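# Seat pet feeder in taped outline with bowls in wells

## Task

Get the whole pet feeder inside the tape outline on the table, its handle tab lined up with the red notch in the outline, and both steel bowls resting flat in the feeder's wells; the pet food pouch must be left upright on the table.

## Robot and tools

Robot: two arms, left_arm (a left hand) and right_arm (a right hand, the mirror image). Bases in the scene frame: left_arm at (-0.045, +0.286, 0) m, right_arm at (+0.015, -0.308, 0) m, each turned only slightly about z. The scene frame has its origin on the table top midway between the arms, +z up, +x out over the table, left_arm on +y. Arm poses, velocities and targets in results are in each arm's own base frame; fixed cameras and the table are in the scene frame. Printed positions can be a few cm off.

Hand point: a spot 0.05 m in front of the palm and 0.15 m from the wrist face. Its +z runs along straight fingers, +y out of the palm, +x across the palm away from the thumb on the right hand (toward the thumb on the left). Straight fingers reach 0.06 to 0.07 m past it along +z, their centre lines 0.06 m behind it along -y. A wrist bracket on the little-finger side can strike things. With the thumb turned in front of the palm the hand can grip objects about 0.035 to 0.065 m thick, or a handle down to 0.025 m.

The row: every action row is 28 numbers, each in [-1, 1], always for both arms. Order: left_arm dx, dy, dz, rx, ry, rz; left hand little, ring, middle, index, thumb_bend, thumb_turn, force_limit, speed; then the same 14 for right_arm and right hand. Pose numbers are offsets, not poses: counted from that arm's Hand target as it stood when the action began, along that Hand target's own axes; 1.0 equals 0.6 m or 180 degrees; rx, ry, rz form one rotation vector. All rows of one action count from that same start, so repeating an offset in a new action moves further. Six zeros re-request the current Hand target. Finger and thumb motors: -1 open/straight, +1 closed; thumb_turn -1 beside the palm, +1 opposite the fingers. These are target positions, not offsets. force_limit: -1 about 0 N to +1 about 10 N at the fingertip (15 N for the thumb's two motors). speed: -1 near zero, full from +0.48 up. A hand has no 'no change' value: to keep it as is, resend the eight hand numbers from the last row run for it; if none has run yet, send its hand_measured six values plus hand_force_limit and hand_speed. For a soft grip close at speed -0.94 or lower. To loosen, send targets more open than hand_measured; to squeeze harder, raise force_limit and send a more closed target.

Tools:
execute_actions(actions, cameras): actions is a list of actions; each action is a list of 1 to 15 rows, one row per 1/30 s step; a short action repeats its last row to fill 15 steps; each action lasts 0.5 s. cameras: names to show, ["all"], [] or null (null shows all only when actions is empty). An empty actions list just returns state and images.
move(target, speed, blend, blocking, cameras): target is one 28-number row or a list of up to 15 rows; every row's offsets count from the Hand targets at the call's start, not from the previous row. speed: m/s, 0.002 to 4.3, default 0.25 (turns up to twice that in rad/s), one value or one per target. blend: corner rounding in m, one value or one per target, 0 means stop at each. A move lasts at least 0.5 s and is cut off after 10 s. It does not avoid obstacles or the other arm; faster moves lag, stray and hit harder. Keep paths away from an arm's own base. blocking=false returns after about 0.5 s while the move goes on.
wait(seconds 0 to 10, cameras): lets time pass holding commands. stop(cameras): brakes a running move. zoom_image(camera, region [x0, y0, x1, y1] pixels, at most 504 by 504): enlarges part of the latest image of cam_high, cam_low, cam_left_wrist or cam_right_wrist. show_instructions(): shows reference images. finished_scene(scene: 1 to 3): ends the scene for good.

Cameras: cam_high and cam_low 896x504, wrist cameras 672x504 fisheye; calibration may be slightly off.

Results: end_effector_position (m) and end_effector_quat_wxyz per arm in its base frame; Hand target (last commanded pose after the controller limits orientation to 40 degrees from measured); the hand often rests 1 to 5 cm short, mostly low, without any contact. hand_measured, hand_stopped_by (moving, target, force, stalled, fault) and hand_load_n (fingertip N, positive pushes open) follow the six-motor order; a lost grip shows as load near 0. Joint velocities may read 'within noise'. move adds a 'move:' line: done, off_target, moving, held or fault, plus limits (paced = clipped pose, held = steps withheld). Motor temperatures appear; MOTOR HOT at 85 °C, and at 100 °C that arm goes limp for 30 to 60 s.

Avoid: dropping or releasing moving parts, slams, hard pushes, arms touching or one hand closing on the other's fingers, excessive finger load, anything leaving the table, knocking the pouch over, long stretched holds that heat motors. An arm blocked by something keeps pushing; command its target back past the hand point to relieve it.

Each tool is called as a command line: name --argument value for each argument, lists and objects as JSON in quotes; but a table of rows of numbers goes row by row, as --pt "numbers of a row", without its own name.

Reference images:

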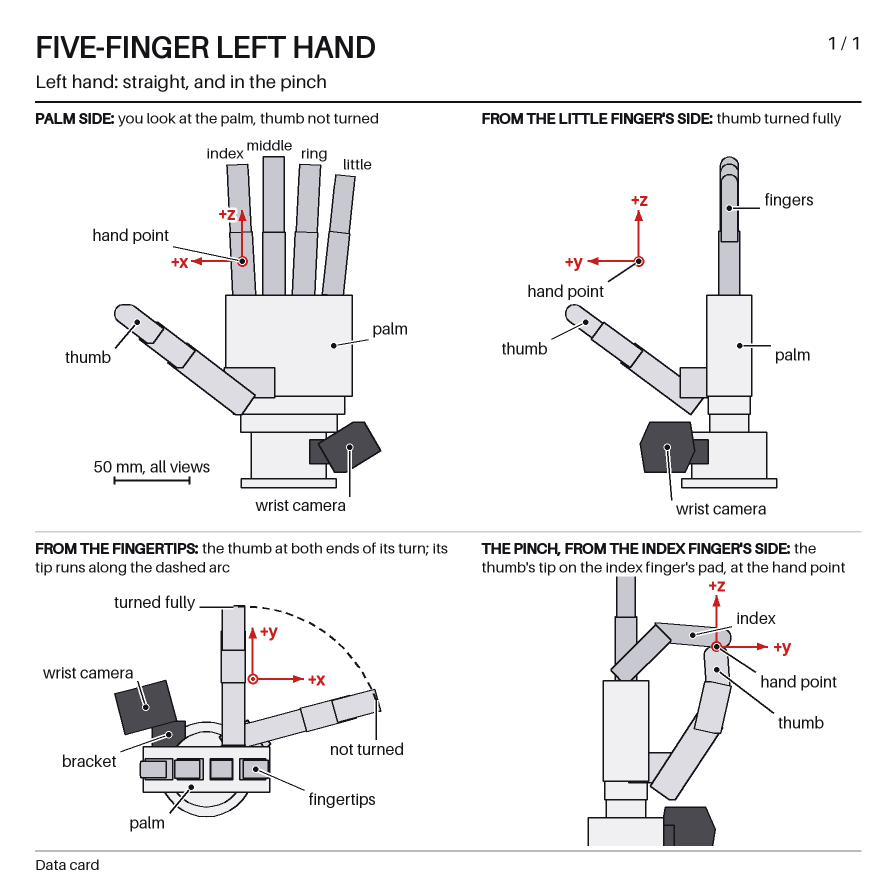

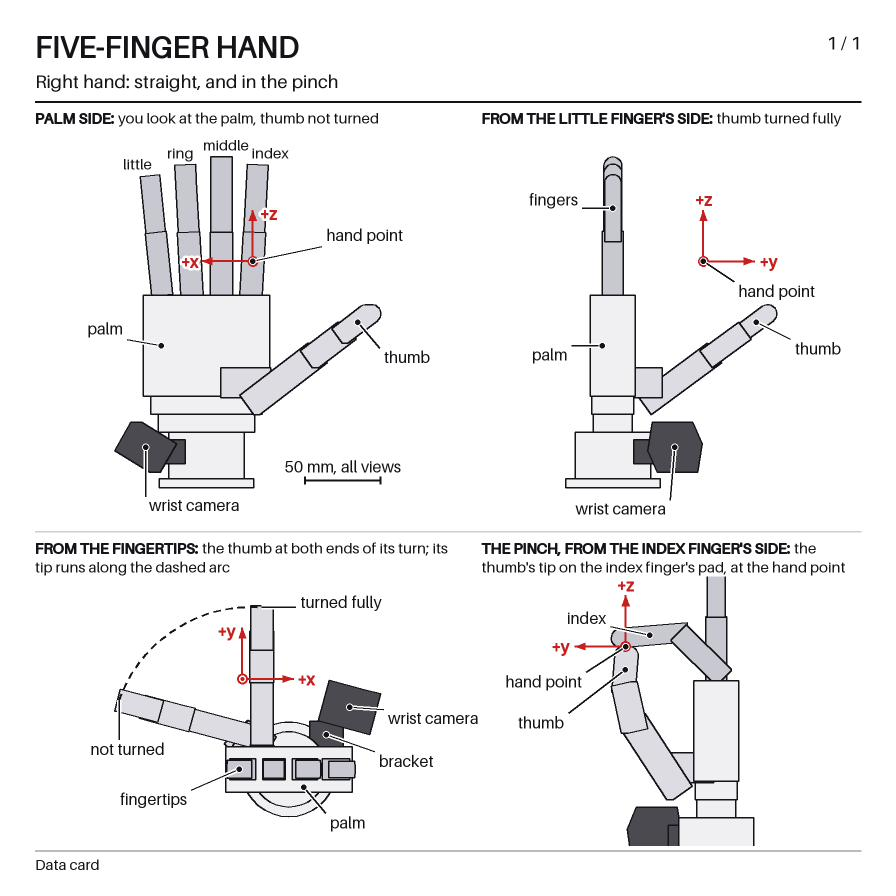

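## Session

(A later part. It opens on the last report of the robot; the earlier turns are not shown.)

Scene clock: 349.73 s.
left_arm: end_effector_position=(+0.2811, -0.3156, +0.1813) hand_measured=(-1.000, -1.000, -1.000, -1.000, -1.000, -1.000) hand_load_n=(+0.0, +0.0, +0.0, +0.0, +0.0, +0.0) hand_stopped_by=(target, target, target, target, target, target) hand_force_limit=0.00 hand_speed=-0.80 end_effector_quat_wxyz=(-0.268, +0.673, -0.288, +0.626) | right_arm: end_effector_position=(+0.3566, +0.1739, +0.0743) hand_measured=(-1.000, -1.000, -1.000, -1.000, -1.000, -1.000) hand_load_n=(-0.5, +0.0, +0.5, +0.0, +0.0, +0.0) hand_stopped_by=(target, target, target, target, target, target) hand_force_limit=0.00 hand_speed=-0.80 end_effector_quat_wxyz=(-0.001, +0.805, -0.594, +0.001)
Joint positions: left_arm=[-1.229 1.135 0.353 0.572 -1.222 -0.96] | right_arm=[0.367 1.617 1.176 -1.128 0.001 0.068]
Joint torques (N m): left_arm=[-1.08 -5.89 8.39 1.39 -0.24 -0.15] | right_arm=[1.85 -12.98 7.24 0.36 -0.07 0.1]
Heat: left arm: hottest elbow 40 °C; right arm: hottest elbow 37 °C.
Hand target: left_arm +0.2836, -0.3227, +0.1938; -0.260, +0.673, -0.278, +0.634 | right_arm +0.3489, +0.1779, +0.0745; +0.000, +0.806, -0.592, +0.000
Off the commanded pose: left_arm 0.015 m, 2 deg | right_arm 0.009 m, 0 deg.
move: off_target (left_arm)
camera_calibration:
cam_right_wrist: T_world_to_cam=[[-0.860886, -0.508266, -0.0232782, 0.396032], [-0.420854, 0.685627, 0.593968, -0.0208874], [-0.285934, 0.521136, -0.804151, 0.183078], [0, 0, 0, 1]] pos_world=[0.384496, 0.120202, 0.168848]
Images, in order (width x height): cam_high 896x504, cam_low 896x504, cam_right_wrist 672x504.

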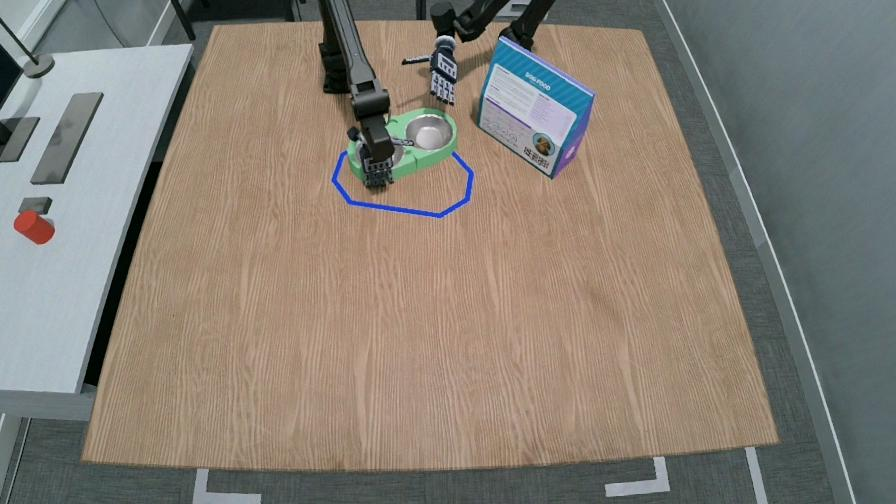

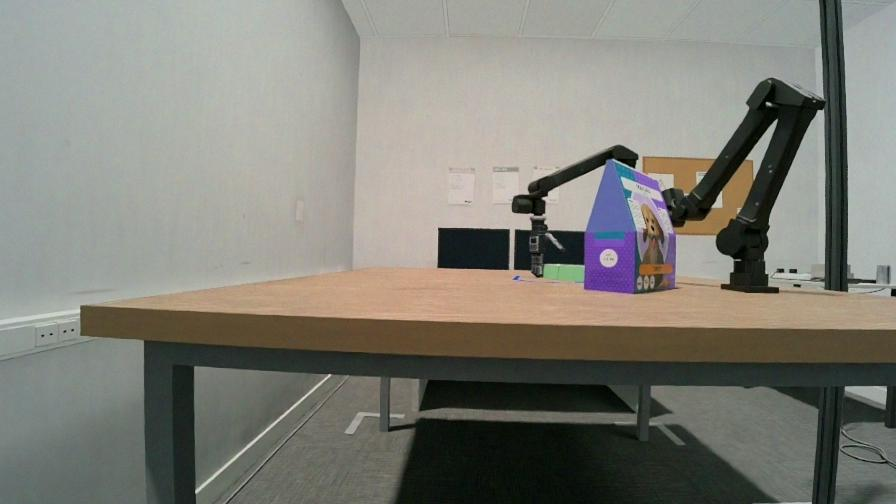

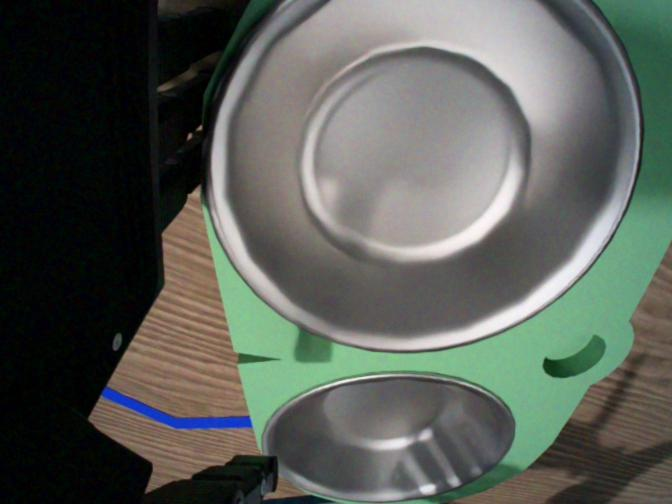

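move --pt "0 0 0 0 0 0 -1 -1 -1 -1 -1 -1 0 -0.8 0 -0.0667 0 0 0 0 -1 -1 -1 -1 -1 -1 0 -0.8" --pt "0.259 -0.348 -0.363 0 0 0 -1 -1 -1 -1 -1 -1 0 -0.8 0 -0.0667 -0.25 0 0 0 -1 -1 -1 -1 -1 -1 0 -0.8" --speed '[0.15,0.25]' --blend '[0.01,0]' --cameras '["cam_high","cam_right_wrist","cam_left_wrist"]'

zoom_image --camera "cam_high" --region '[300, 0, 620, 240]'

Scene clock: 394.80 s.
left_arm: end_effector_position=(+0.0832, -0.2906, +0.4296) hand_measured=(-1.000, -1.000, -1.000, -1.000, -1.000, -1.000) hand_load_n=(+0.0, +0.0, +0.0, +0.0, +0.0, -0.5) hand_stopped_by=(target, target, target, target, target, target) hand_force_limit=0.00 hand_speed=-0.80 end_effector_quat_wxyz=(-0.146, +0.576, -0.411, +0.691) | right_arm: end_effector_position=(+0.3787, +0.1824, +0.2051) hand_measured=(-1.000, -1.000, -1.000, -1.000, -1.000, -1.000) hand_load_n=(+0.0, +0.0, +0.0, +0.0, +0.0, +0.0) hand_stopped_by=(target, target, target, target, target, target) hand_force_limit=0.00 hand_speed=-0.80 end_effector_quat_wxyz=(+0.019, +0.804, -0.594, -0.011)
Joint positions: left_arm=[-1.99 0.496 0.669 0.064 -1.577 -0.505] | right_arm=[0.367 1.62 1.528 -1.523 0.001 0.069]
Joint torques (N m): left_arm=[-1.67 -1.38 13.49 0.84 0.01 -0.1] | right_arm=[1.44 -13.63 12.92 -0.24 -0.08 0.02]
Heat: left arm: hottest elbow 40 °C; right arm: hottest elbow 37 °C.
Hand target: left_arm +0.0822, -0.2835, +0.4641; -0.260, +0.673, -0.278, +0.634 | right_arm +0.3871, +0.1897, +0.2247; -0.001, +0.806, -0.592, +0.000
Off the commanded pose: left_arm 0.035 m, 24 deg | right_arm 0.022 m, 3 deg.
joint sent to its limit (left arm) — joint 5 (wrist yaw), lower limit. The joint targets are off in orientation, not in position.
move: off_target (left_arm, right_arm)
camera_calibration:
cam_left_wrist: T_world_to_cam=[[0.211038, 0.384947, 0.898487, -0.285141], [-0.761531, -0.511515, 0.398023, -0.256611], [0.612807, -0.768224, 0.1852, -0.240198], [0, 0, 0, 1]] pos_world=[0.0119535, -0.206022, 0.402817]
cam_right_wrist: T_world_to_cam=[[-0.861282, -0.507644, 0.0221549, 0.413188], [-0.394686, 0.695823, 0.600045, -0.108143], [-0.320025, 0.508063, -0.79966, 0.304523], [0, 0, 0, 1]] pos_world=[0.410644, 0.130283, 0.299251]
Images, in order (width x height): cam_high 896x504, cam_left_wrist 672x504, cam_right_wrist 672x504.

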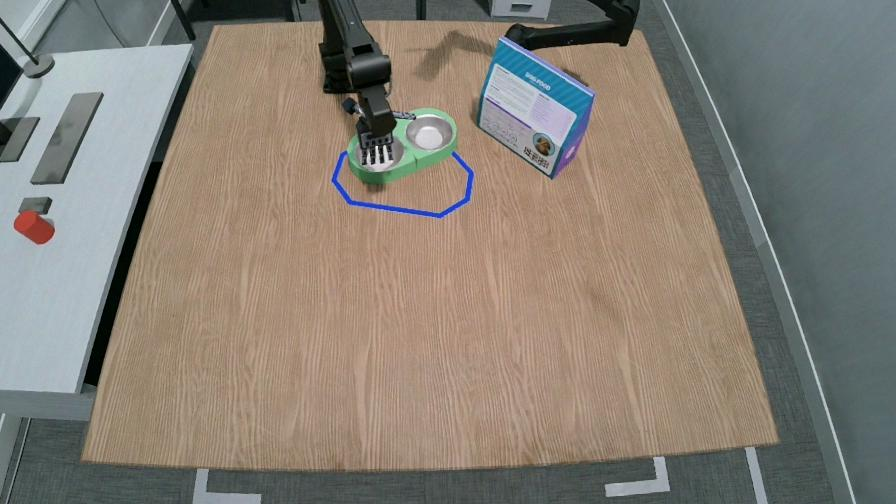

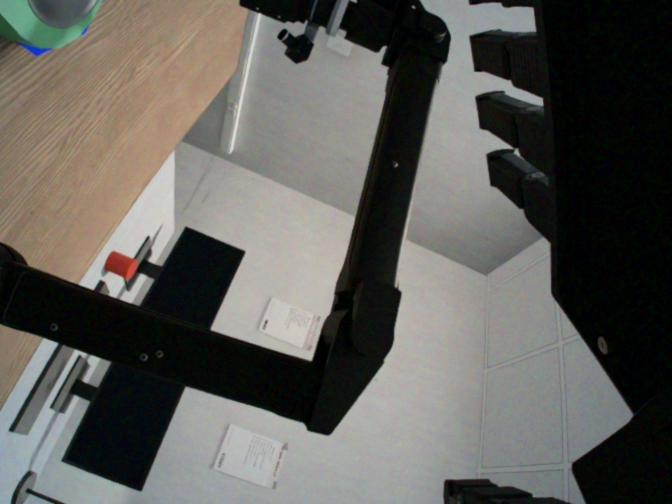

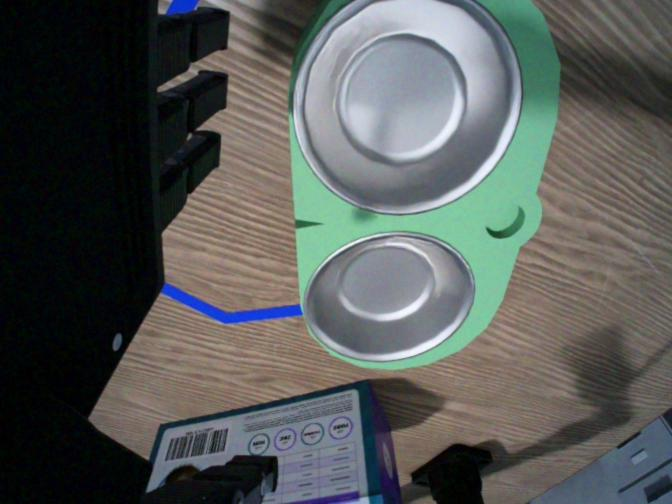

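Scaled by 1.575.

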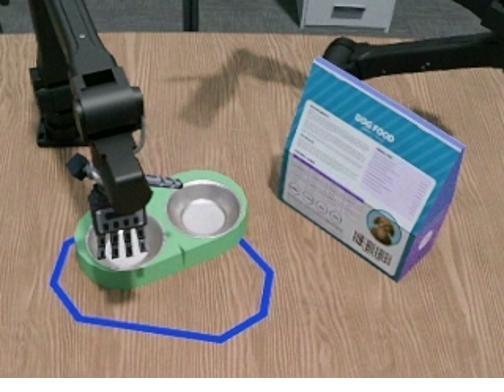

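move --target '[0,0,0,0,0,0,-1,-1,-1,-1,-1,-1,0,-0.8,-0.3217,0.43,0,0,0,0.058,-1,-1,-1,-1,-1,-1,0,-0.8]' --speed 0.25 --cameras '["cam_high","cam_low","cam_right_wrist"]'

zoom_image --camera "cam_high" --region '[300, 0, 620, 240]'

Scene clock: 413.57 s.
left_arm: end_effector_position=(+0.0832, -0.2904, +0.4292) hand_measured=(-1.000, -1.000, -1.000, -1.000, -1.000, -1.000) hand_load_n=(+0.0, +0.0, +0.0, +0.0, -0.5, +0.0) hand_stopped_by=(target, target, target, target, target, target) hand_force_limit=0.00 hand_speed=-0.80 end_effector_quat_wxyz=(-0.148, +0.574, -0.414, +0.691) | right_arm: end_effector_position=(+0.0876, +0.2999, +0.2232) hand_measured=(-1.000, -1.000, -1.000, -1.000, -1.000, -1.000) hand_load_n=(+0.0, +0.0, +0.0, +0.0, +0.0, +0.0) hand_stopped_by=(target, target, target, target, target, target) hand_force_limit=0.00 hand_speed=-0.80 end_effector_quat_wxyz=(-0.003, +0.749, -0.663, -0.003)
Joint positions: left_arm=[-1.99 0.496 0.669 0.064 -1.577 -0.498] | right_arm=[1.07 1.156 1.121 -1.528 -0.004 0.948]
Joint torques (N m): left_arm=[-1.9 -1.2 13.41 1.09 0 -0.07] | right_arm=[1.61 -6.59 9.16 -0.14 0.11 0.08]
Heat: left arm: hottest elbow 42 °C; right arm: hottest elbow 37 °C.
Hand target: left_arm +0.0822, -0.2835, +0.4642; -0.260, +0.673, -0.278, +0.634 | right_arm +0.0831, +0.2967, +0.2247; -0.001, +0.749, -0.663, +0.000
Off the commanded pose: left_arm 0.036 m, 24 deg | right_arm 0.006 m, 0 deg.
joint sent to its limit (left arm) — joint 5 (wrist yaw), lower limit. The joint targets are off in orientation, not in position.
move: off_target (left_arm)
camera_calibration:
cam_right_wrist: T_world_to_cam=[[-0.936965, -0.348586, -0.0241901, 0.190951], [-0.292173, 0.743599, 0.601411, -0.339299], [-0.191655, 0.570568, -0.798574, 0.135827], [0, 0, 0, 1]] pos_world=[0.105812, 0.241367, 0.317146]
Images, in order (width x height): cam_high 896x504, cam_low 896x504, cam_right_wrist 672x504.

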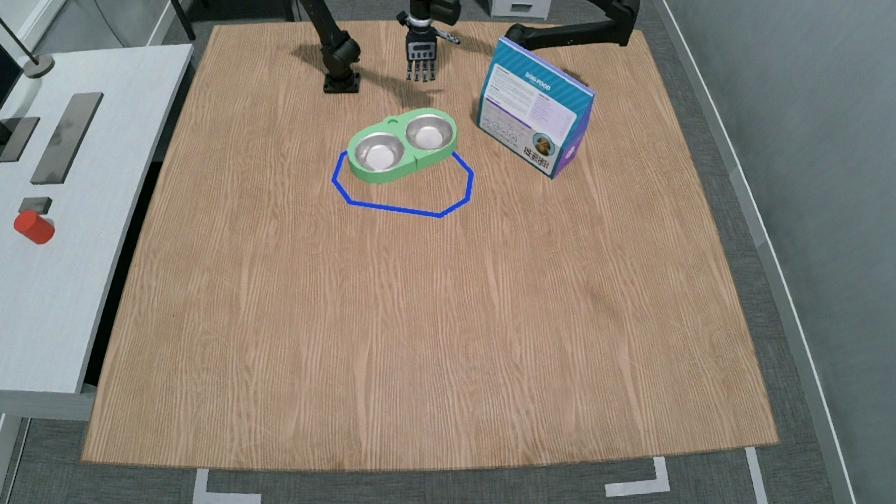

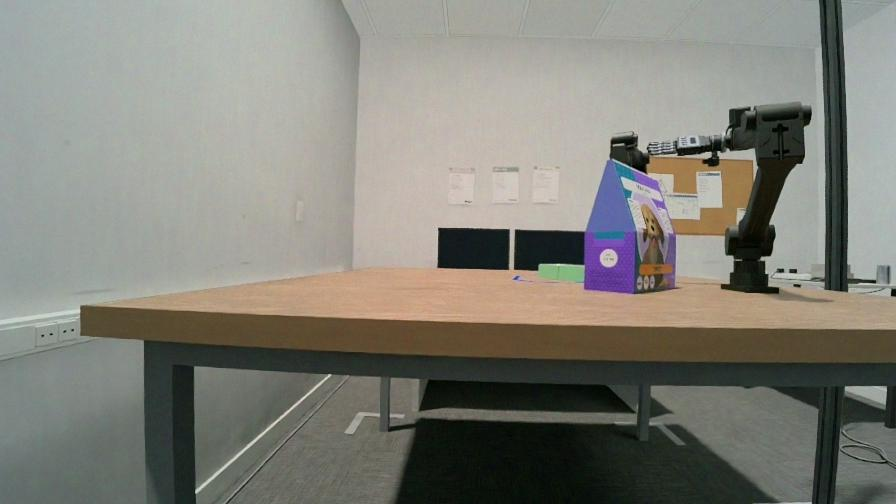

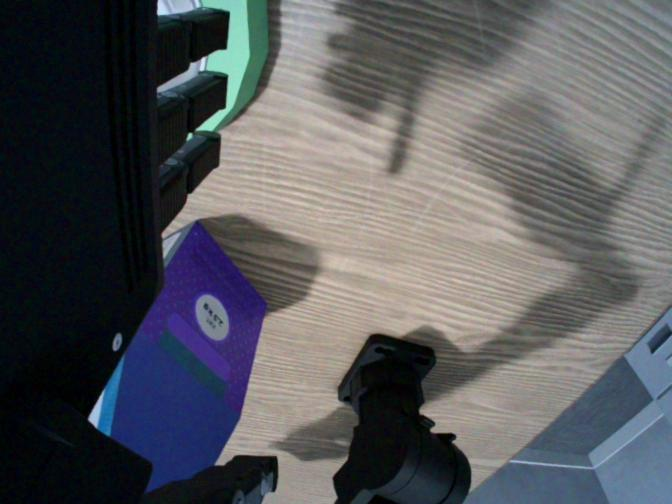

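Scaled by 1.575.

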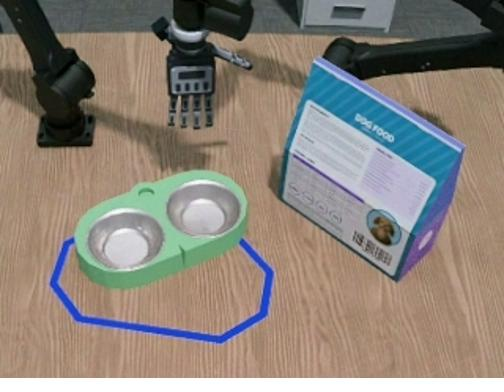

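move --pt "0 0 0 0 0 0 -1 -1 -1 -1 -1 -1 0 -0.8 0 0 0.245 0 0 0 -1 -1 -1 -1 -1 -1 0 -0.8" --pt "0 0 0 0 0 0 -1 -1 -1 -1 -1 -1 0 -0.8 0.022 -0.207 0.245 0 0 0 -1 -1 -1 -1 -1 -1 0 -0.8" --speed '[0.15,0.08]' --cameras '["cam_high","cam_low","cam_right_wrist"]'

zoom_image --camera "cam_high" --region '[320, 80, 520, 240]'

Scene clock: 433.60 s.
left_arm: end_effector_position=(+0.0832, -0.2904, +0.4292) hand_measured=(-1.000, -1.000, -1.000, -1.000, -1.000, -1.000) hand_load_n=(+0.0, +0.0, +0.0, +0.0, +0.0, +0.0) hand_stopped_by=(target, target, target, target, target, target) hand_force_limit=0.00 hand_speed=-0.80 end_effector_quat_wxyz=(-0.148, +0.574, -0.414, +0.691) | right_arm: end_effector_position=(+0.1759, +0.2880, +0.0761) hand_measured=(-1.000, -1.000, -1.000, -1.000, -1.000, -1.000) hand_load_n=(+0.0, -2.5, -6.0, +0.0, +0.0, +0.0) hand_stopped_by=(target, target, target, target, target, target) hand_force_limit=0.00 hand_speed=-0.80 end_effector_quat_wxyz=(+0.020, +0.755, -0.655, -0.015)
Joint positions: left_arm=[-1.99 0.496 0.669 0.064 -1.577 -0.498] | right_arm=[0.822 1.412 0.939 -1.139 -0.029 0.681]
Joint torques (N m): left_arm=[-1.85 -1.32 13.37 1.11 -0.01 -0.09] | right_arm=[-1.38 -5.83 12.34 1.13 1.03 -0.09]
Motor temperatures (°C): left_arm=[35 32 43 32 33 33] | right_arm=[34 32 38 34 33 34]
Heat: left arm: hottest elbow 43 °C; right arm: hottest elbow 38 °C.
Hand target: left_arm +0.0822, -0.2835, +0.4642; -0.260, +0.673, -0.278, +0.634 | right_arm +0.2080, +0.2988, +0.0777; +0.000, +0.749, -0.663, +0.000
Off the commanded pose: left_arm 0.036 m, 24 deg | right_arm 0.034 m, 3 deg.
joint sent to its limit (left arm) — joint 5 (wrist yaw), lower limit. The joint targets are off in orientation, not in position.
move: off_target (left_arm, right_arm)
camera_calibration:
cam_right_wrist: T_world_to_cam=[[-0.930064, -0.366277, 0.02866, 0.265905], [-0.276538, 0.74928, 0.601752, -0.2205], [-0.241883, 0.551743, -0.798168, 0.0563793], [0, 0, 0, 1]] pos_world=[0.199969, 0.231505, 0.170066]
Images, in order (width x height): cam_high 896x504, cam_low 896x504, cam_right_wrist 672x504.

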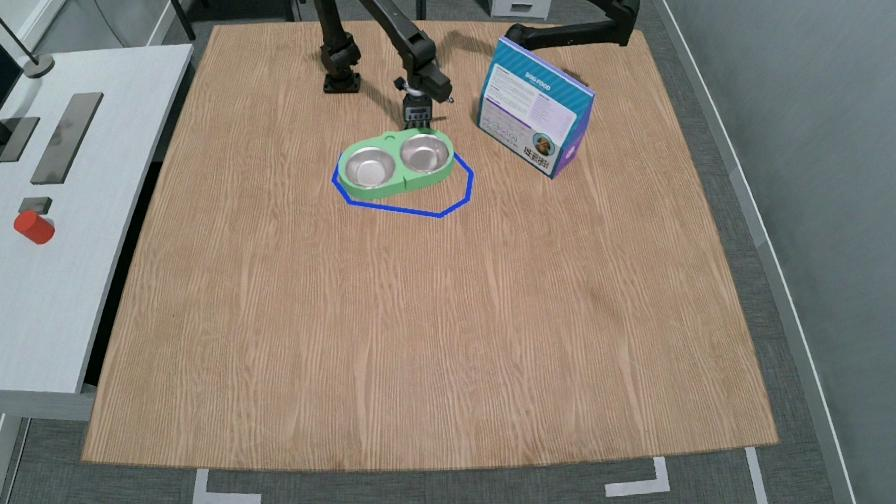

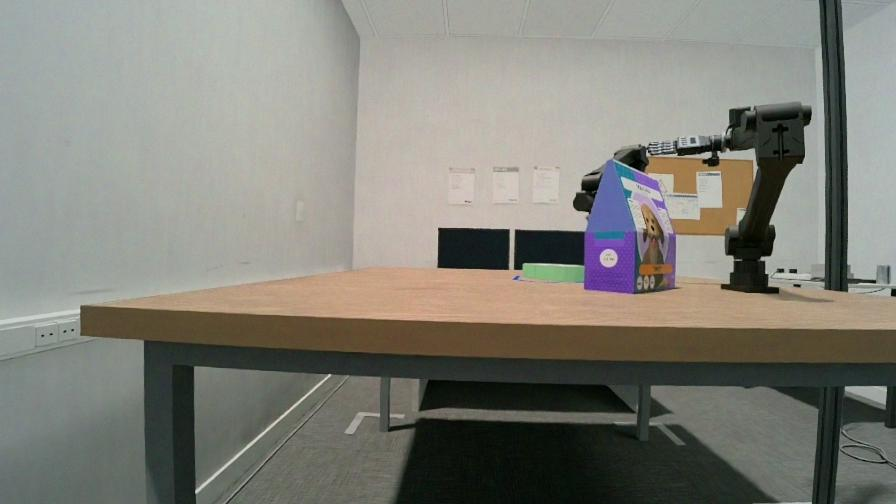

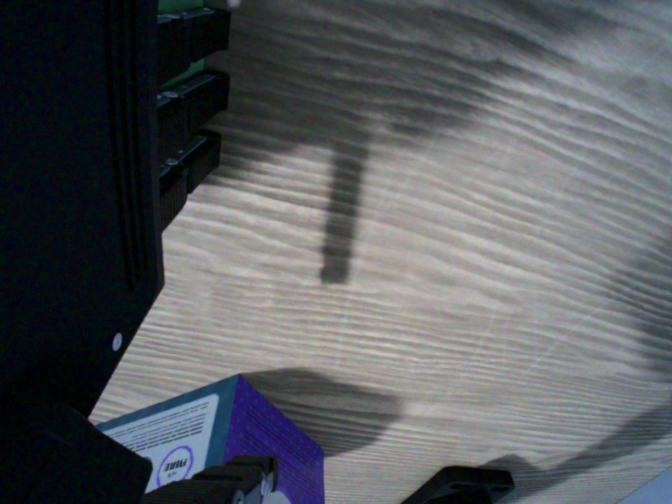

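Scaled by 2.520.

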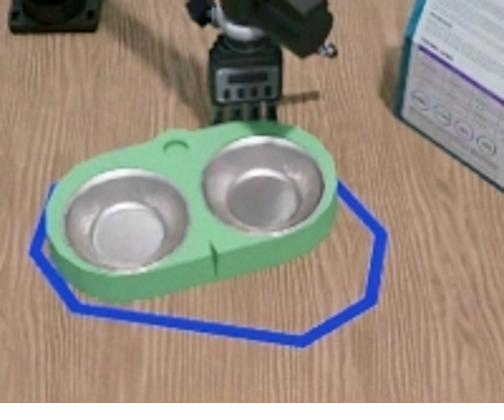

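move --target '[0,0,0,0,0,0,-1,-1,-1,-1,-1,-1,0,-0.8,-0.014,-0.161,0,0,0,0,-1,-1,-1,-1,-1,-1,0,-0.8]' --speed 0.08 --cameras '["cam_high"]'

zoom_image --camera "cam_high" --region '[320, 80, 520, 240]'

Scene clock: 482.63 s.
left_arm: end_effector_position=(+0.0832, -0.2904, +0.4292) hand_measured=(-1.000, -1.000, -1.000, -1.000, -1.000, -1.000) hand_load_n=(+0.0, +0.0, +0.0, +0.0, +0.0, +0.0) hand_stopped_by=(target, target, target, target, target, target) hand_force_limit=0.00 hand_speed=-0.80 end_effector_quat_wxyz=(-0.148, +0.574, -0.414, +0.691) | right_arm: end_effector_position=(+0.2689, +0.3089, +0.0775) hand_measured=(-1.000, -1.000, -1.000, -1.000, -1.000, -1.000) hand_load_n=(-1.5, -0.5, -5.5, +0.0, +0.0, +0.0) hand_stopped_by=(target, target, target, target, target, target) hand_force_limit=0.00 hand_speed=-0.80 end_effector_quat_wxyz=(+0.022, +0.752, -0.659, -0.015)
Joint positions: left_arm=[-1.99 0.496 0.669 0.064 -1.577 -0.498] | right_arm=[0.701 1.614 1.172 -1.176 -0.023 0.57]
Joint torques (N m): left_arm=[-1.67 -1.14 13.39 1.07 -0.01 -0.08] | right_arm=[-0.85 -8.7 13.11 1.2 0.81 -0.1]
Heat: left arm: hottest elbow 45 °C; right arm: hottest elbow 39 °C.
Hand target: left_arm +0.0822, -0.2835, +0.4642; -0.260, +0.673, -0.278, +0.634 | right_arm +0.3030, +0.3190, +0.0779; -0.001, +0.749, -0.663, +0.000
Off the commanded pose: left_arm 0.036 m, 24 deg | right_arm 0.035 m, 3 deg.
joint sent to its limit (left arm) — joint 5 (wrist yaw), lower limit. The joint targets are off in orientation, not in position.
move: off_target (left_arm, right_arm)
Images, in order (width x height): cam_high 896x504.

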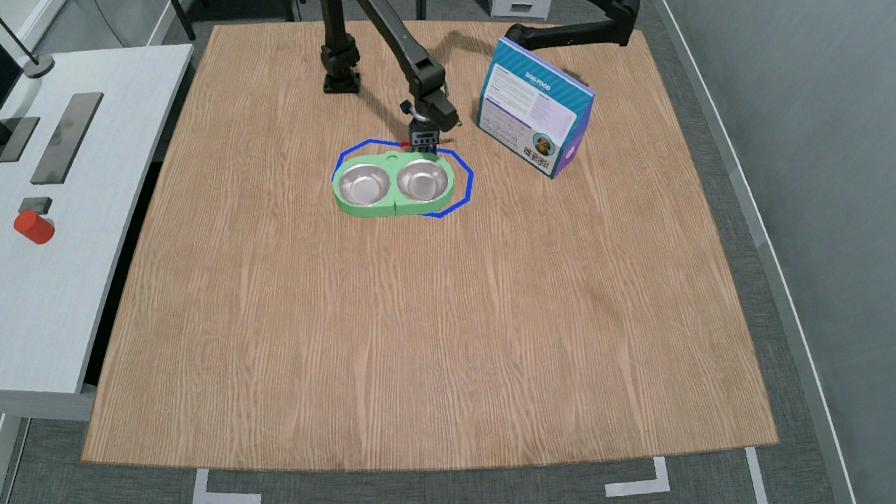

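Scaled by 2.520.

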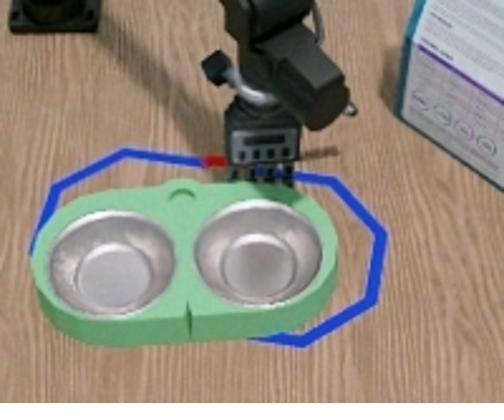

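move --pt "0 0 0 0 0 0 -1 -1 -1 -1 -1 -1 0 -0.8 -0.01 0.083 0 0 0 0 -1 -1 -1 -1 -1 -1 0 -0.8" --pt "0 0 0 0 0 0 -1 -1 -1 -1 -1 -1 0 -0.8 -0.01 0.083 -0.217 0 0 0 -1 -1 -1 -1 -1 -1 0 -0.8" --pt "0 0 0 0 0 0 -1 -1 -1 -1 -1 -1 0 -0.8 0.3457 -0.3137 -0.217 0 0 0.118 -1 -1 -1 -1 -1 -1 0 -0.8" --pt "0 0 0 0 0 0 -1 -1 -1 -1 -1 -1 0 -0.8 0.3457 -0.3137 0.008 0 0 0.118 -1 -1 -1 -1 -1 -1 0 -0.8" --speed '[0.15,0.25,0.25,0.15]' --blend '[0.03,0.03,0,0]' --cameras '["cam_high","cam_right_wrist"]'

zoom_image --camera "cam_high" --region '[300, 80, 500, 240]'

Scene clock: 512.50 s.
left_arm: end_effector_position=(+0.0832, -0.2904, +0.4292) hand_measured=(-1.000, -1.000, -1.000, -1.000, -1.000, -1.000) hand_load_n=(+0.0, +0.0, +0.0, +0.0, +0.0, -0.5) hand_stopped_by=(target, target, target, target, target, target) hand_force_limit=0.00 hand_speed=-0.80 end_effector_quat_wxyz=(-0.148, +0.574, -0.414, +0.691) | right_arm: end_effector_position=(+0.5134, +0.1343, +0.0850) hand_measured=(-1.000, -1.000, -1.000, -1.000, -1.000, -1.000) hand_load_n=(+0.0, +0.0, +0.0, +0.0, +0.0, +0.0) hand_stopped_by=(target, target, target, target, target, target) hand_force_limit=0.00 hand_speed=-0.80 end_effector_quat_wxyz=(+0.005, -0.609, +0.793, -0.002)
Joint positions: left_arm=[-1.99 0.496 0.669 0.064 -1.577 -0.498] | right_arm=[0.157 1.886 1.578 -1.252 -0.001 0.418]
Joint torques (N m): left_arm=[-1.79 -1.38 13.45 1.11 -0.01 -0.08] | right_arm=[1.03 -14.74 8.81 0.8 -0.02 -0.09]
Heat: left arm: hottest elbow 46 °C; right arm: hottest elbow 41 °C.
Hand target: left_arm +0.0822, -0.2835, +0.4642; -0.260, +0.673, -0.278, +0.634 | right_arm +0.5149, +0.1359, +0.0728; +0.000, -0.614, +0.789, +0.000
Off the commanded pose: left_arm 0.036 m, 24 deg | right_arm 0.012 m, 1 deg.
joint sent to its limit (left arm) — joint 5 (wrist yaw), lower limit. The joint targets are off in orientation, not in position.
move: off_target (left_arm, right_arm); blend cut to 0.0245 m at target 1
camera_calibration:
cam_right_wrist: T_world_to_cam=[[-0.99915, 0.0271226, -0.0310513, 0.510898], [0.00321449, 0.8021, 0.597181, -0.167841], [0.0411033, 0.596573, -0.801505, 0.0788951], [0, 0, 0, 1]] pos_world=[0.50776, 0.0737018, 0.17933]
Images, in order (width x height): cam_high 896x504, cam_right_wrist 672x504.

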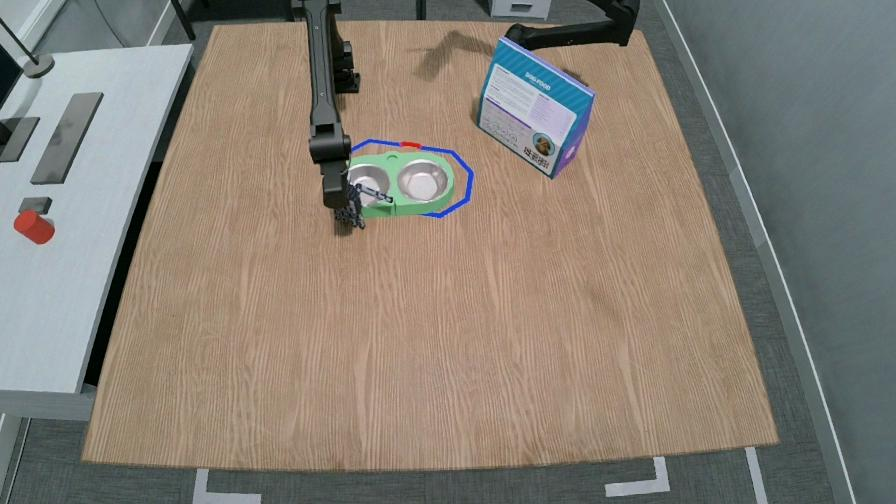

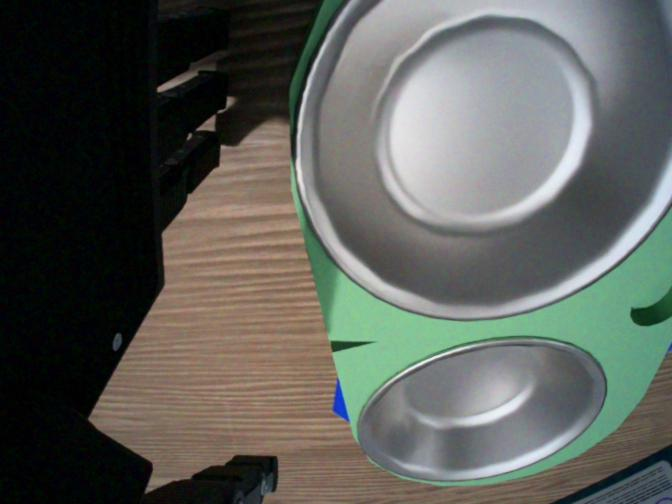

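Scaled by 2.520.

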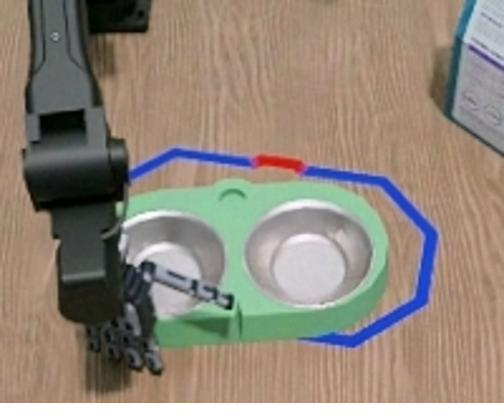

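move --target '[0,0,0,0,0,0,-1,-1,-1,-1,-1,-1,0,-0.8,-0.0075,0.174,0,0,0,0,-1,-1,-1,-1,-1,-1,0,-0.8]' --speed 0.1 --cameras '["cam_high","cam_right_wrist"]'

zoom_image --camera "cam_high" --region '[300, 80, 500, 240]'

Scene clock: 524.67 s.
left_arm: end_effector_position=(+0.0832, -0.2904, +0.4292) hand_measured=(-1.000, -1.000, -1.000, -1.000, -1.000, -1.000) hand_load_n=(+0.0, +0.0, +0.0, +0.0, +0.0, -0.5) hand_stopped_by=(target, target, target, target, target, target) hand_force_limit=0.00 hand_speed=-0.80 end_effector_quat_wxyz=(-0.148, +0.574, -0.414, +0.691) | right_arm: end_effector_position=(+0.4246, +0.1576, +0.0742) hand_measured=(-1.000, -1.000, -1.000, -1.000, -1.000, -1.000) hand_load_n=(+0.0, +0.0, +0.0, +0.0, +0.0, +0.0) hand_stopped_by=(target, target, target, target, target, target) hand_force_limit=0.00 hand_speed=-0.80 end_effector_quat_wxyz=(+0.003, -0.610, +0.792, -0.005)
Joint positions: left_arm=[-1.99 0.496 0.669 0.064 -1.577 -0.498] | right_arm=[0.236 1.695 1.278 -1.144 0.008 0.494]
Joint torques (N m): left_arm=[-2.02 -1.26 13.46 1.06 0.01 -0.09] | right_arm=[2.2 -13.92 7.19 0.29 -0.32 0.07]
Heat: left arm: hottest elbow 46 °C; right arm: hottest elbow 40 °C.
Hand target: left_arm +0.0822, -0.2835, +0.4642; -0.260, +0.673, -0.278, +0.634 | right_arm +0.4149, +0.1659, +0.0728; +0.000, -0.614, +0.789, +0.000
Off the commanded pose: left_arm 0.036 m, 24 deg | right_arm 0.013 m, 1 deg.
joint sent to its limit (left arm) — joint 5 (wrist yaw), lower limit. The joint targets are off in orientation, not in position.
move: off_target (left_arm, right_arm)
camera_calibration:
cam_right_wrist: T_world_to_cam=[[-0.999198, 0.0235429, -0.0323889, 0.421897], [-0.000138647, 0.806848, 0.59076, -0.178554], [0.0400411, 0.59029, -0.806197, 0.0617475], [0, 0, 0, 1]] pos_world=[0.419062, 0.0976842, 0.168928]
Images, in order (width x height): cam_high 896x504, cam_right_wrist 672x504.

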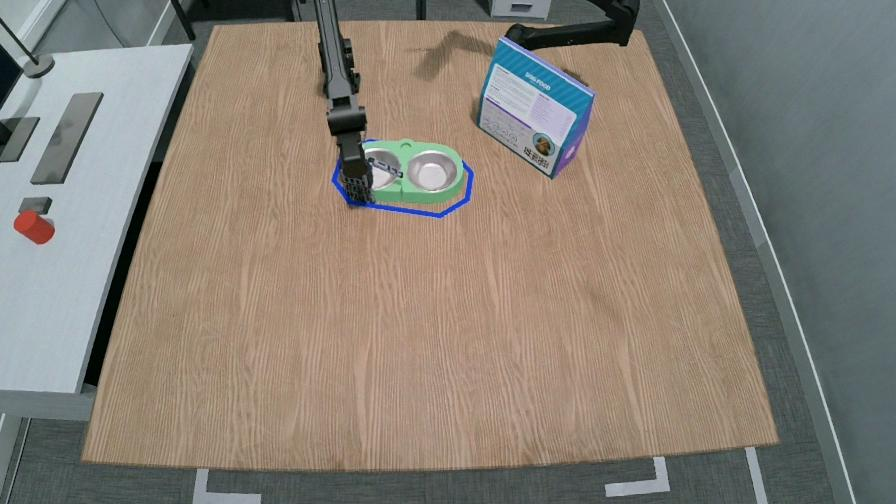

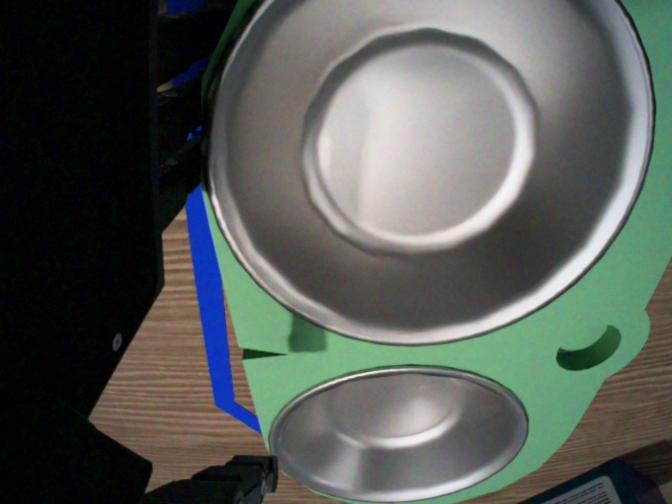

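Scaled by 2.520.

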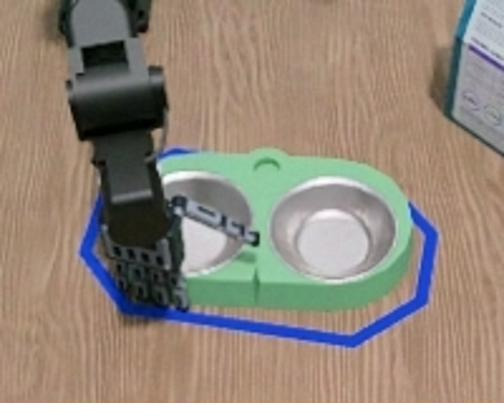

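move --target '[0,0,0,0,0,0,-1,-1,-1,-1,-1,-1,0,-0.8,0.01,0.045,0,0,0,0,-1,-1,-1,-1,-1,-1,0,-0.8]' --speed 0.1 --cameras '["cam_high"]'

zoom_image --camera "cam_high" --region '[300, 80, 500, 240]'

Scene clock: 540.73 s.
left_arm: end_effector_position=(+0.0832, -0.2904, +0.4292) hand_measured=(-1.000, -1.000, -1.000, -1.000, -1.000, -1.000) hand_load_n=(+0.0, +0.0, +0.0, +0.0, +0.0, -0.5) hand_stopped_by=(target, target, target, target, target, target) hand_force_limit=0.00 hand_speed=-0.80 end_effector_quat_wxyz=(-0.148, +0.574, -0.414, +0.691) | right_arm: end_effector_position=(+0.3977, +0.1601, +0.0739) hand_measured=(-1.000, -1.000, -1.000, -1.000, -1.000, -1.000) hand_load_n=(+0.0, +0.0, +0.0, +0.0, +0.0, +0.0) hand_stopped_by=(target, target, target, target, target, target) hand_force_limit=0.00 hand_speed=-0.80 end_effector_quat_wxyz=(+0.003, -0.609, +0.793, -0.006)
Joint positions: left_arm=[-1.99 0.496 0.669 0.064 -1.577 -0.498] | right_arm=[0.255 1.634 1.198 -1.124 0.008 0.515]
Joint torques (N m): left_arm=[-1.79 -1.14 13.42 1.14 -0.02 -0.08] | right_arm=[2.08 -12.92 7.08 0.27 -0.32 0.06]
Heat: left arm: hottest elbow 47 °C; right arm: hottest elbow 39 °C.
Hand target: left_arm +0.0822, -0.2835, +0.4642; -0.260, +0.673, -0.278, +0.634 | right_arm +0.3873, +0.1669, +0.0729; +0.001, -0.614, +0.789, +0.000
Off the commanded pose: left_arm 0.036 m, 24 deg | right_arm 0.013 m, 1 deg.
joint sent to its limit (left arm) — joint 5 (wrist yaw), lower limit. The joint targets are off in orientation, not in position.
move: off_target (left_arm, right_arm)
Images, in order (width x height): cam_high 896x504.

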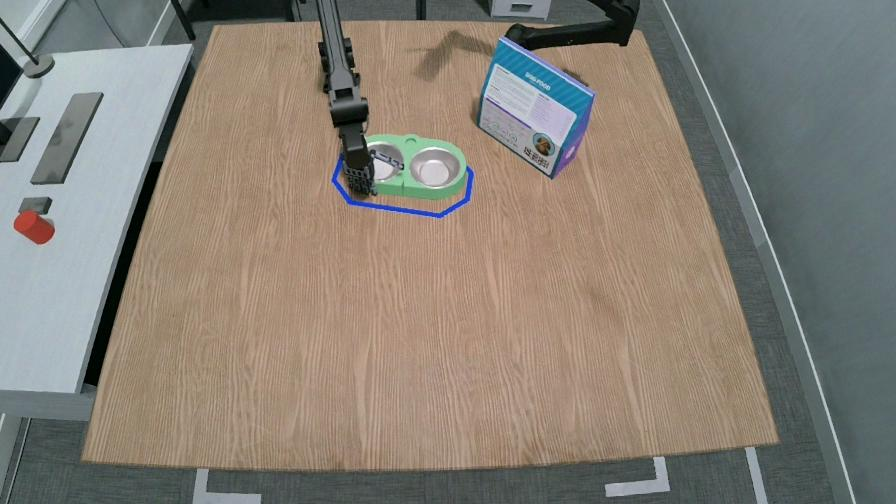

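Scaled by 2.520.

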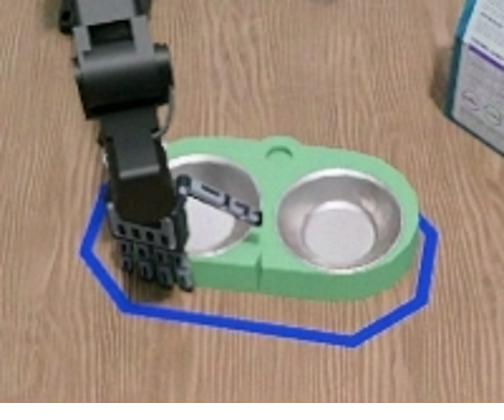

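move --pt "0 0 0 0 0 0 -1 -1 -1 -1 -1 -1 0 -0.8 0 -0.08 0 0 0 0 -1 -1 -1 -1 -1 -1 0 -0.8" --pt "0 0 0 0 0 0 -1 -1 -1 -1 -1 -1 0 -0.8 0.13 -0.08 -0.35 0 0 0 -1 -1 -1 -1 -1 -1 0 -0.8" --speed '[0.15,0.25]' --blend '[0.02,0]' --cameras '["cam_high","cam_right_wrist"]'

zoom_image --camera "cam_high" --region '[300, 80, 500, 240]'

Scene clock: 557.73 s.
left_arm: end_effector_position=(+0.0832, -0.2904, +0.4292) hand_measured=(-1.000, -1.000, -1.000, -1.000, -1.000, -1.000) hand_load_n=(+0.0, +0.0, +0.0, +0.0, +0.0, +0.0) hand_stopped_by=(target, target, target, target, target, target) hand_force_limit=0.00 hand_speed=-0.80 end_effector_quat_wxyz=(-0.148, +0.574, -0.414, +0.691) | right_arm: end_effector_position=(+0.4045, +0.0817, +0.2679) hand_measured=(-1.000, -1.000, -1.000, -1.000, -1.000, -1.000) hand_load_n=(+0.0, +0.0, +0.0, +0.0, +0.0, -0.5) hand_stopped_by=(target, target, target, target, target, target) hand_force_limit=0.00 hand_speed=-0.80 end_effector_quat_wxyz=(-0.013, -0.613, +0.790, +0.008)
Joint positions: left_arm=[-1.99 0.496 0.669 0.064 -1.577 -0.498] | right_arm=[0.082 1.555 1.619 -1.665 0.001 0.334]
Joint torques (N m): left_arm=[-1.79 -1.2 13.39 1.13 -0.01 -0.08] | right_arm=[0.21 -11.28 13.12 -0.24 -0.09 -0.08]
Heat: left arm: hottest elbow 47 °C; right arm: hottest elbow 39 °C.
Hand target: left_arm +0.0822, -0.2835, +0.4642; -0.260, +0.673, -0.278, +0.634 | right_arm +0.4145, +0.0791, +0.2828; +0.001, -0.614, +0.789, +0.000
Off the commanded pose: left_arm 0.036 m, 24 deg | right_arm 0.018 m, 2 deg.
joint sent to its limit (left arm) — joint 5 (wrist yaw), lower limit. The joint targets are off in orientation, not in position.
move: off_target (left_arm, right_arm)
camera_calibration:
cam_right_wrist: T_world_to_cam=[[-0.999809, 0.0171352, 0.00943096, 0.399443], [0.0193939, 0.80597, 0.591638, -0.239808], [0.0025368, 0.591708, -0.806148, 0.278621], [0, 0, 0, 1]] pos_world=[0.403311, 0.0215716, 0.362723]
Images, in order (width x height): cam_high 896x504, cam_right_wrist 672x504.

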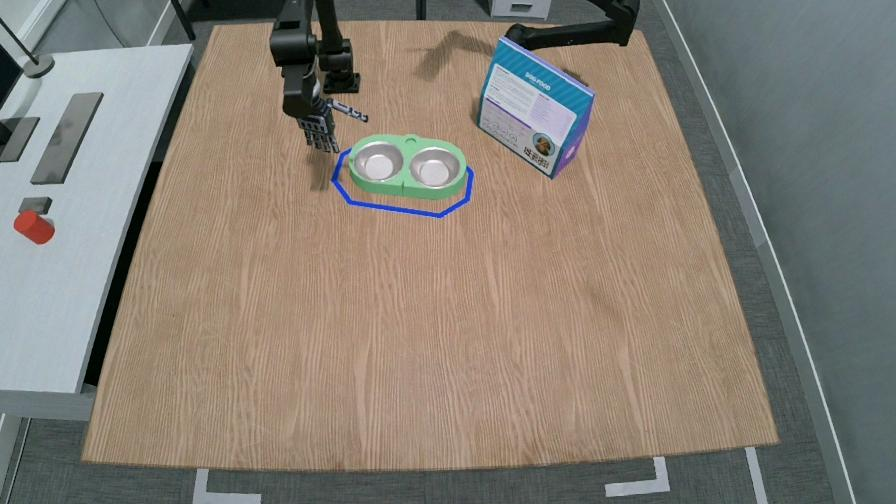

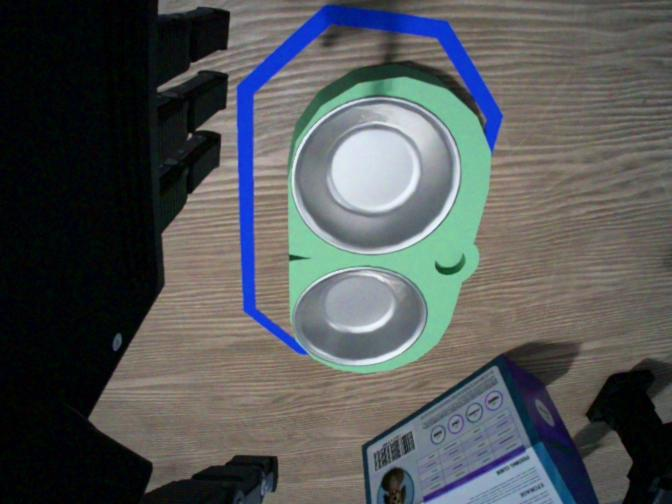

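Scaled by 2.520.

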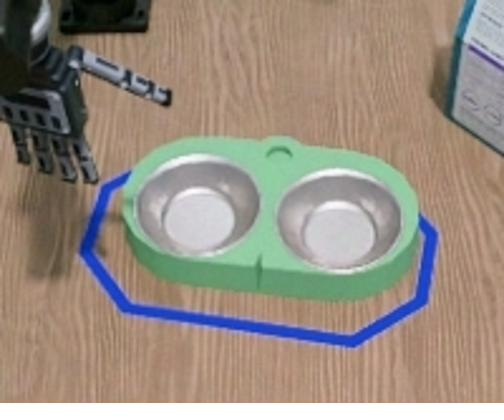

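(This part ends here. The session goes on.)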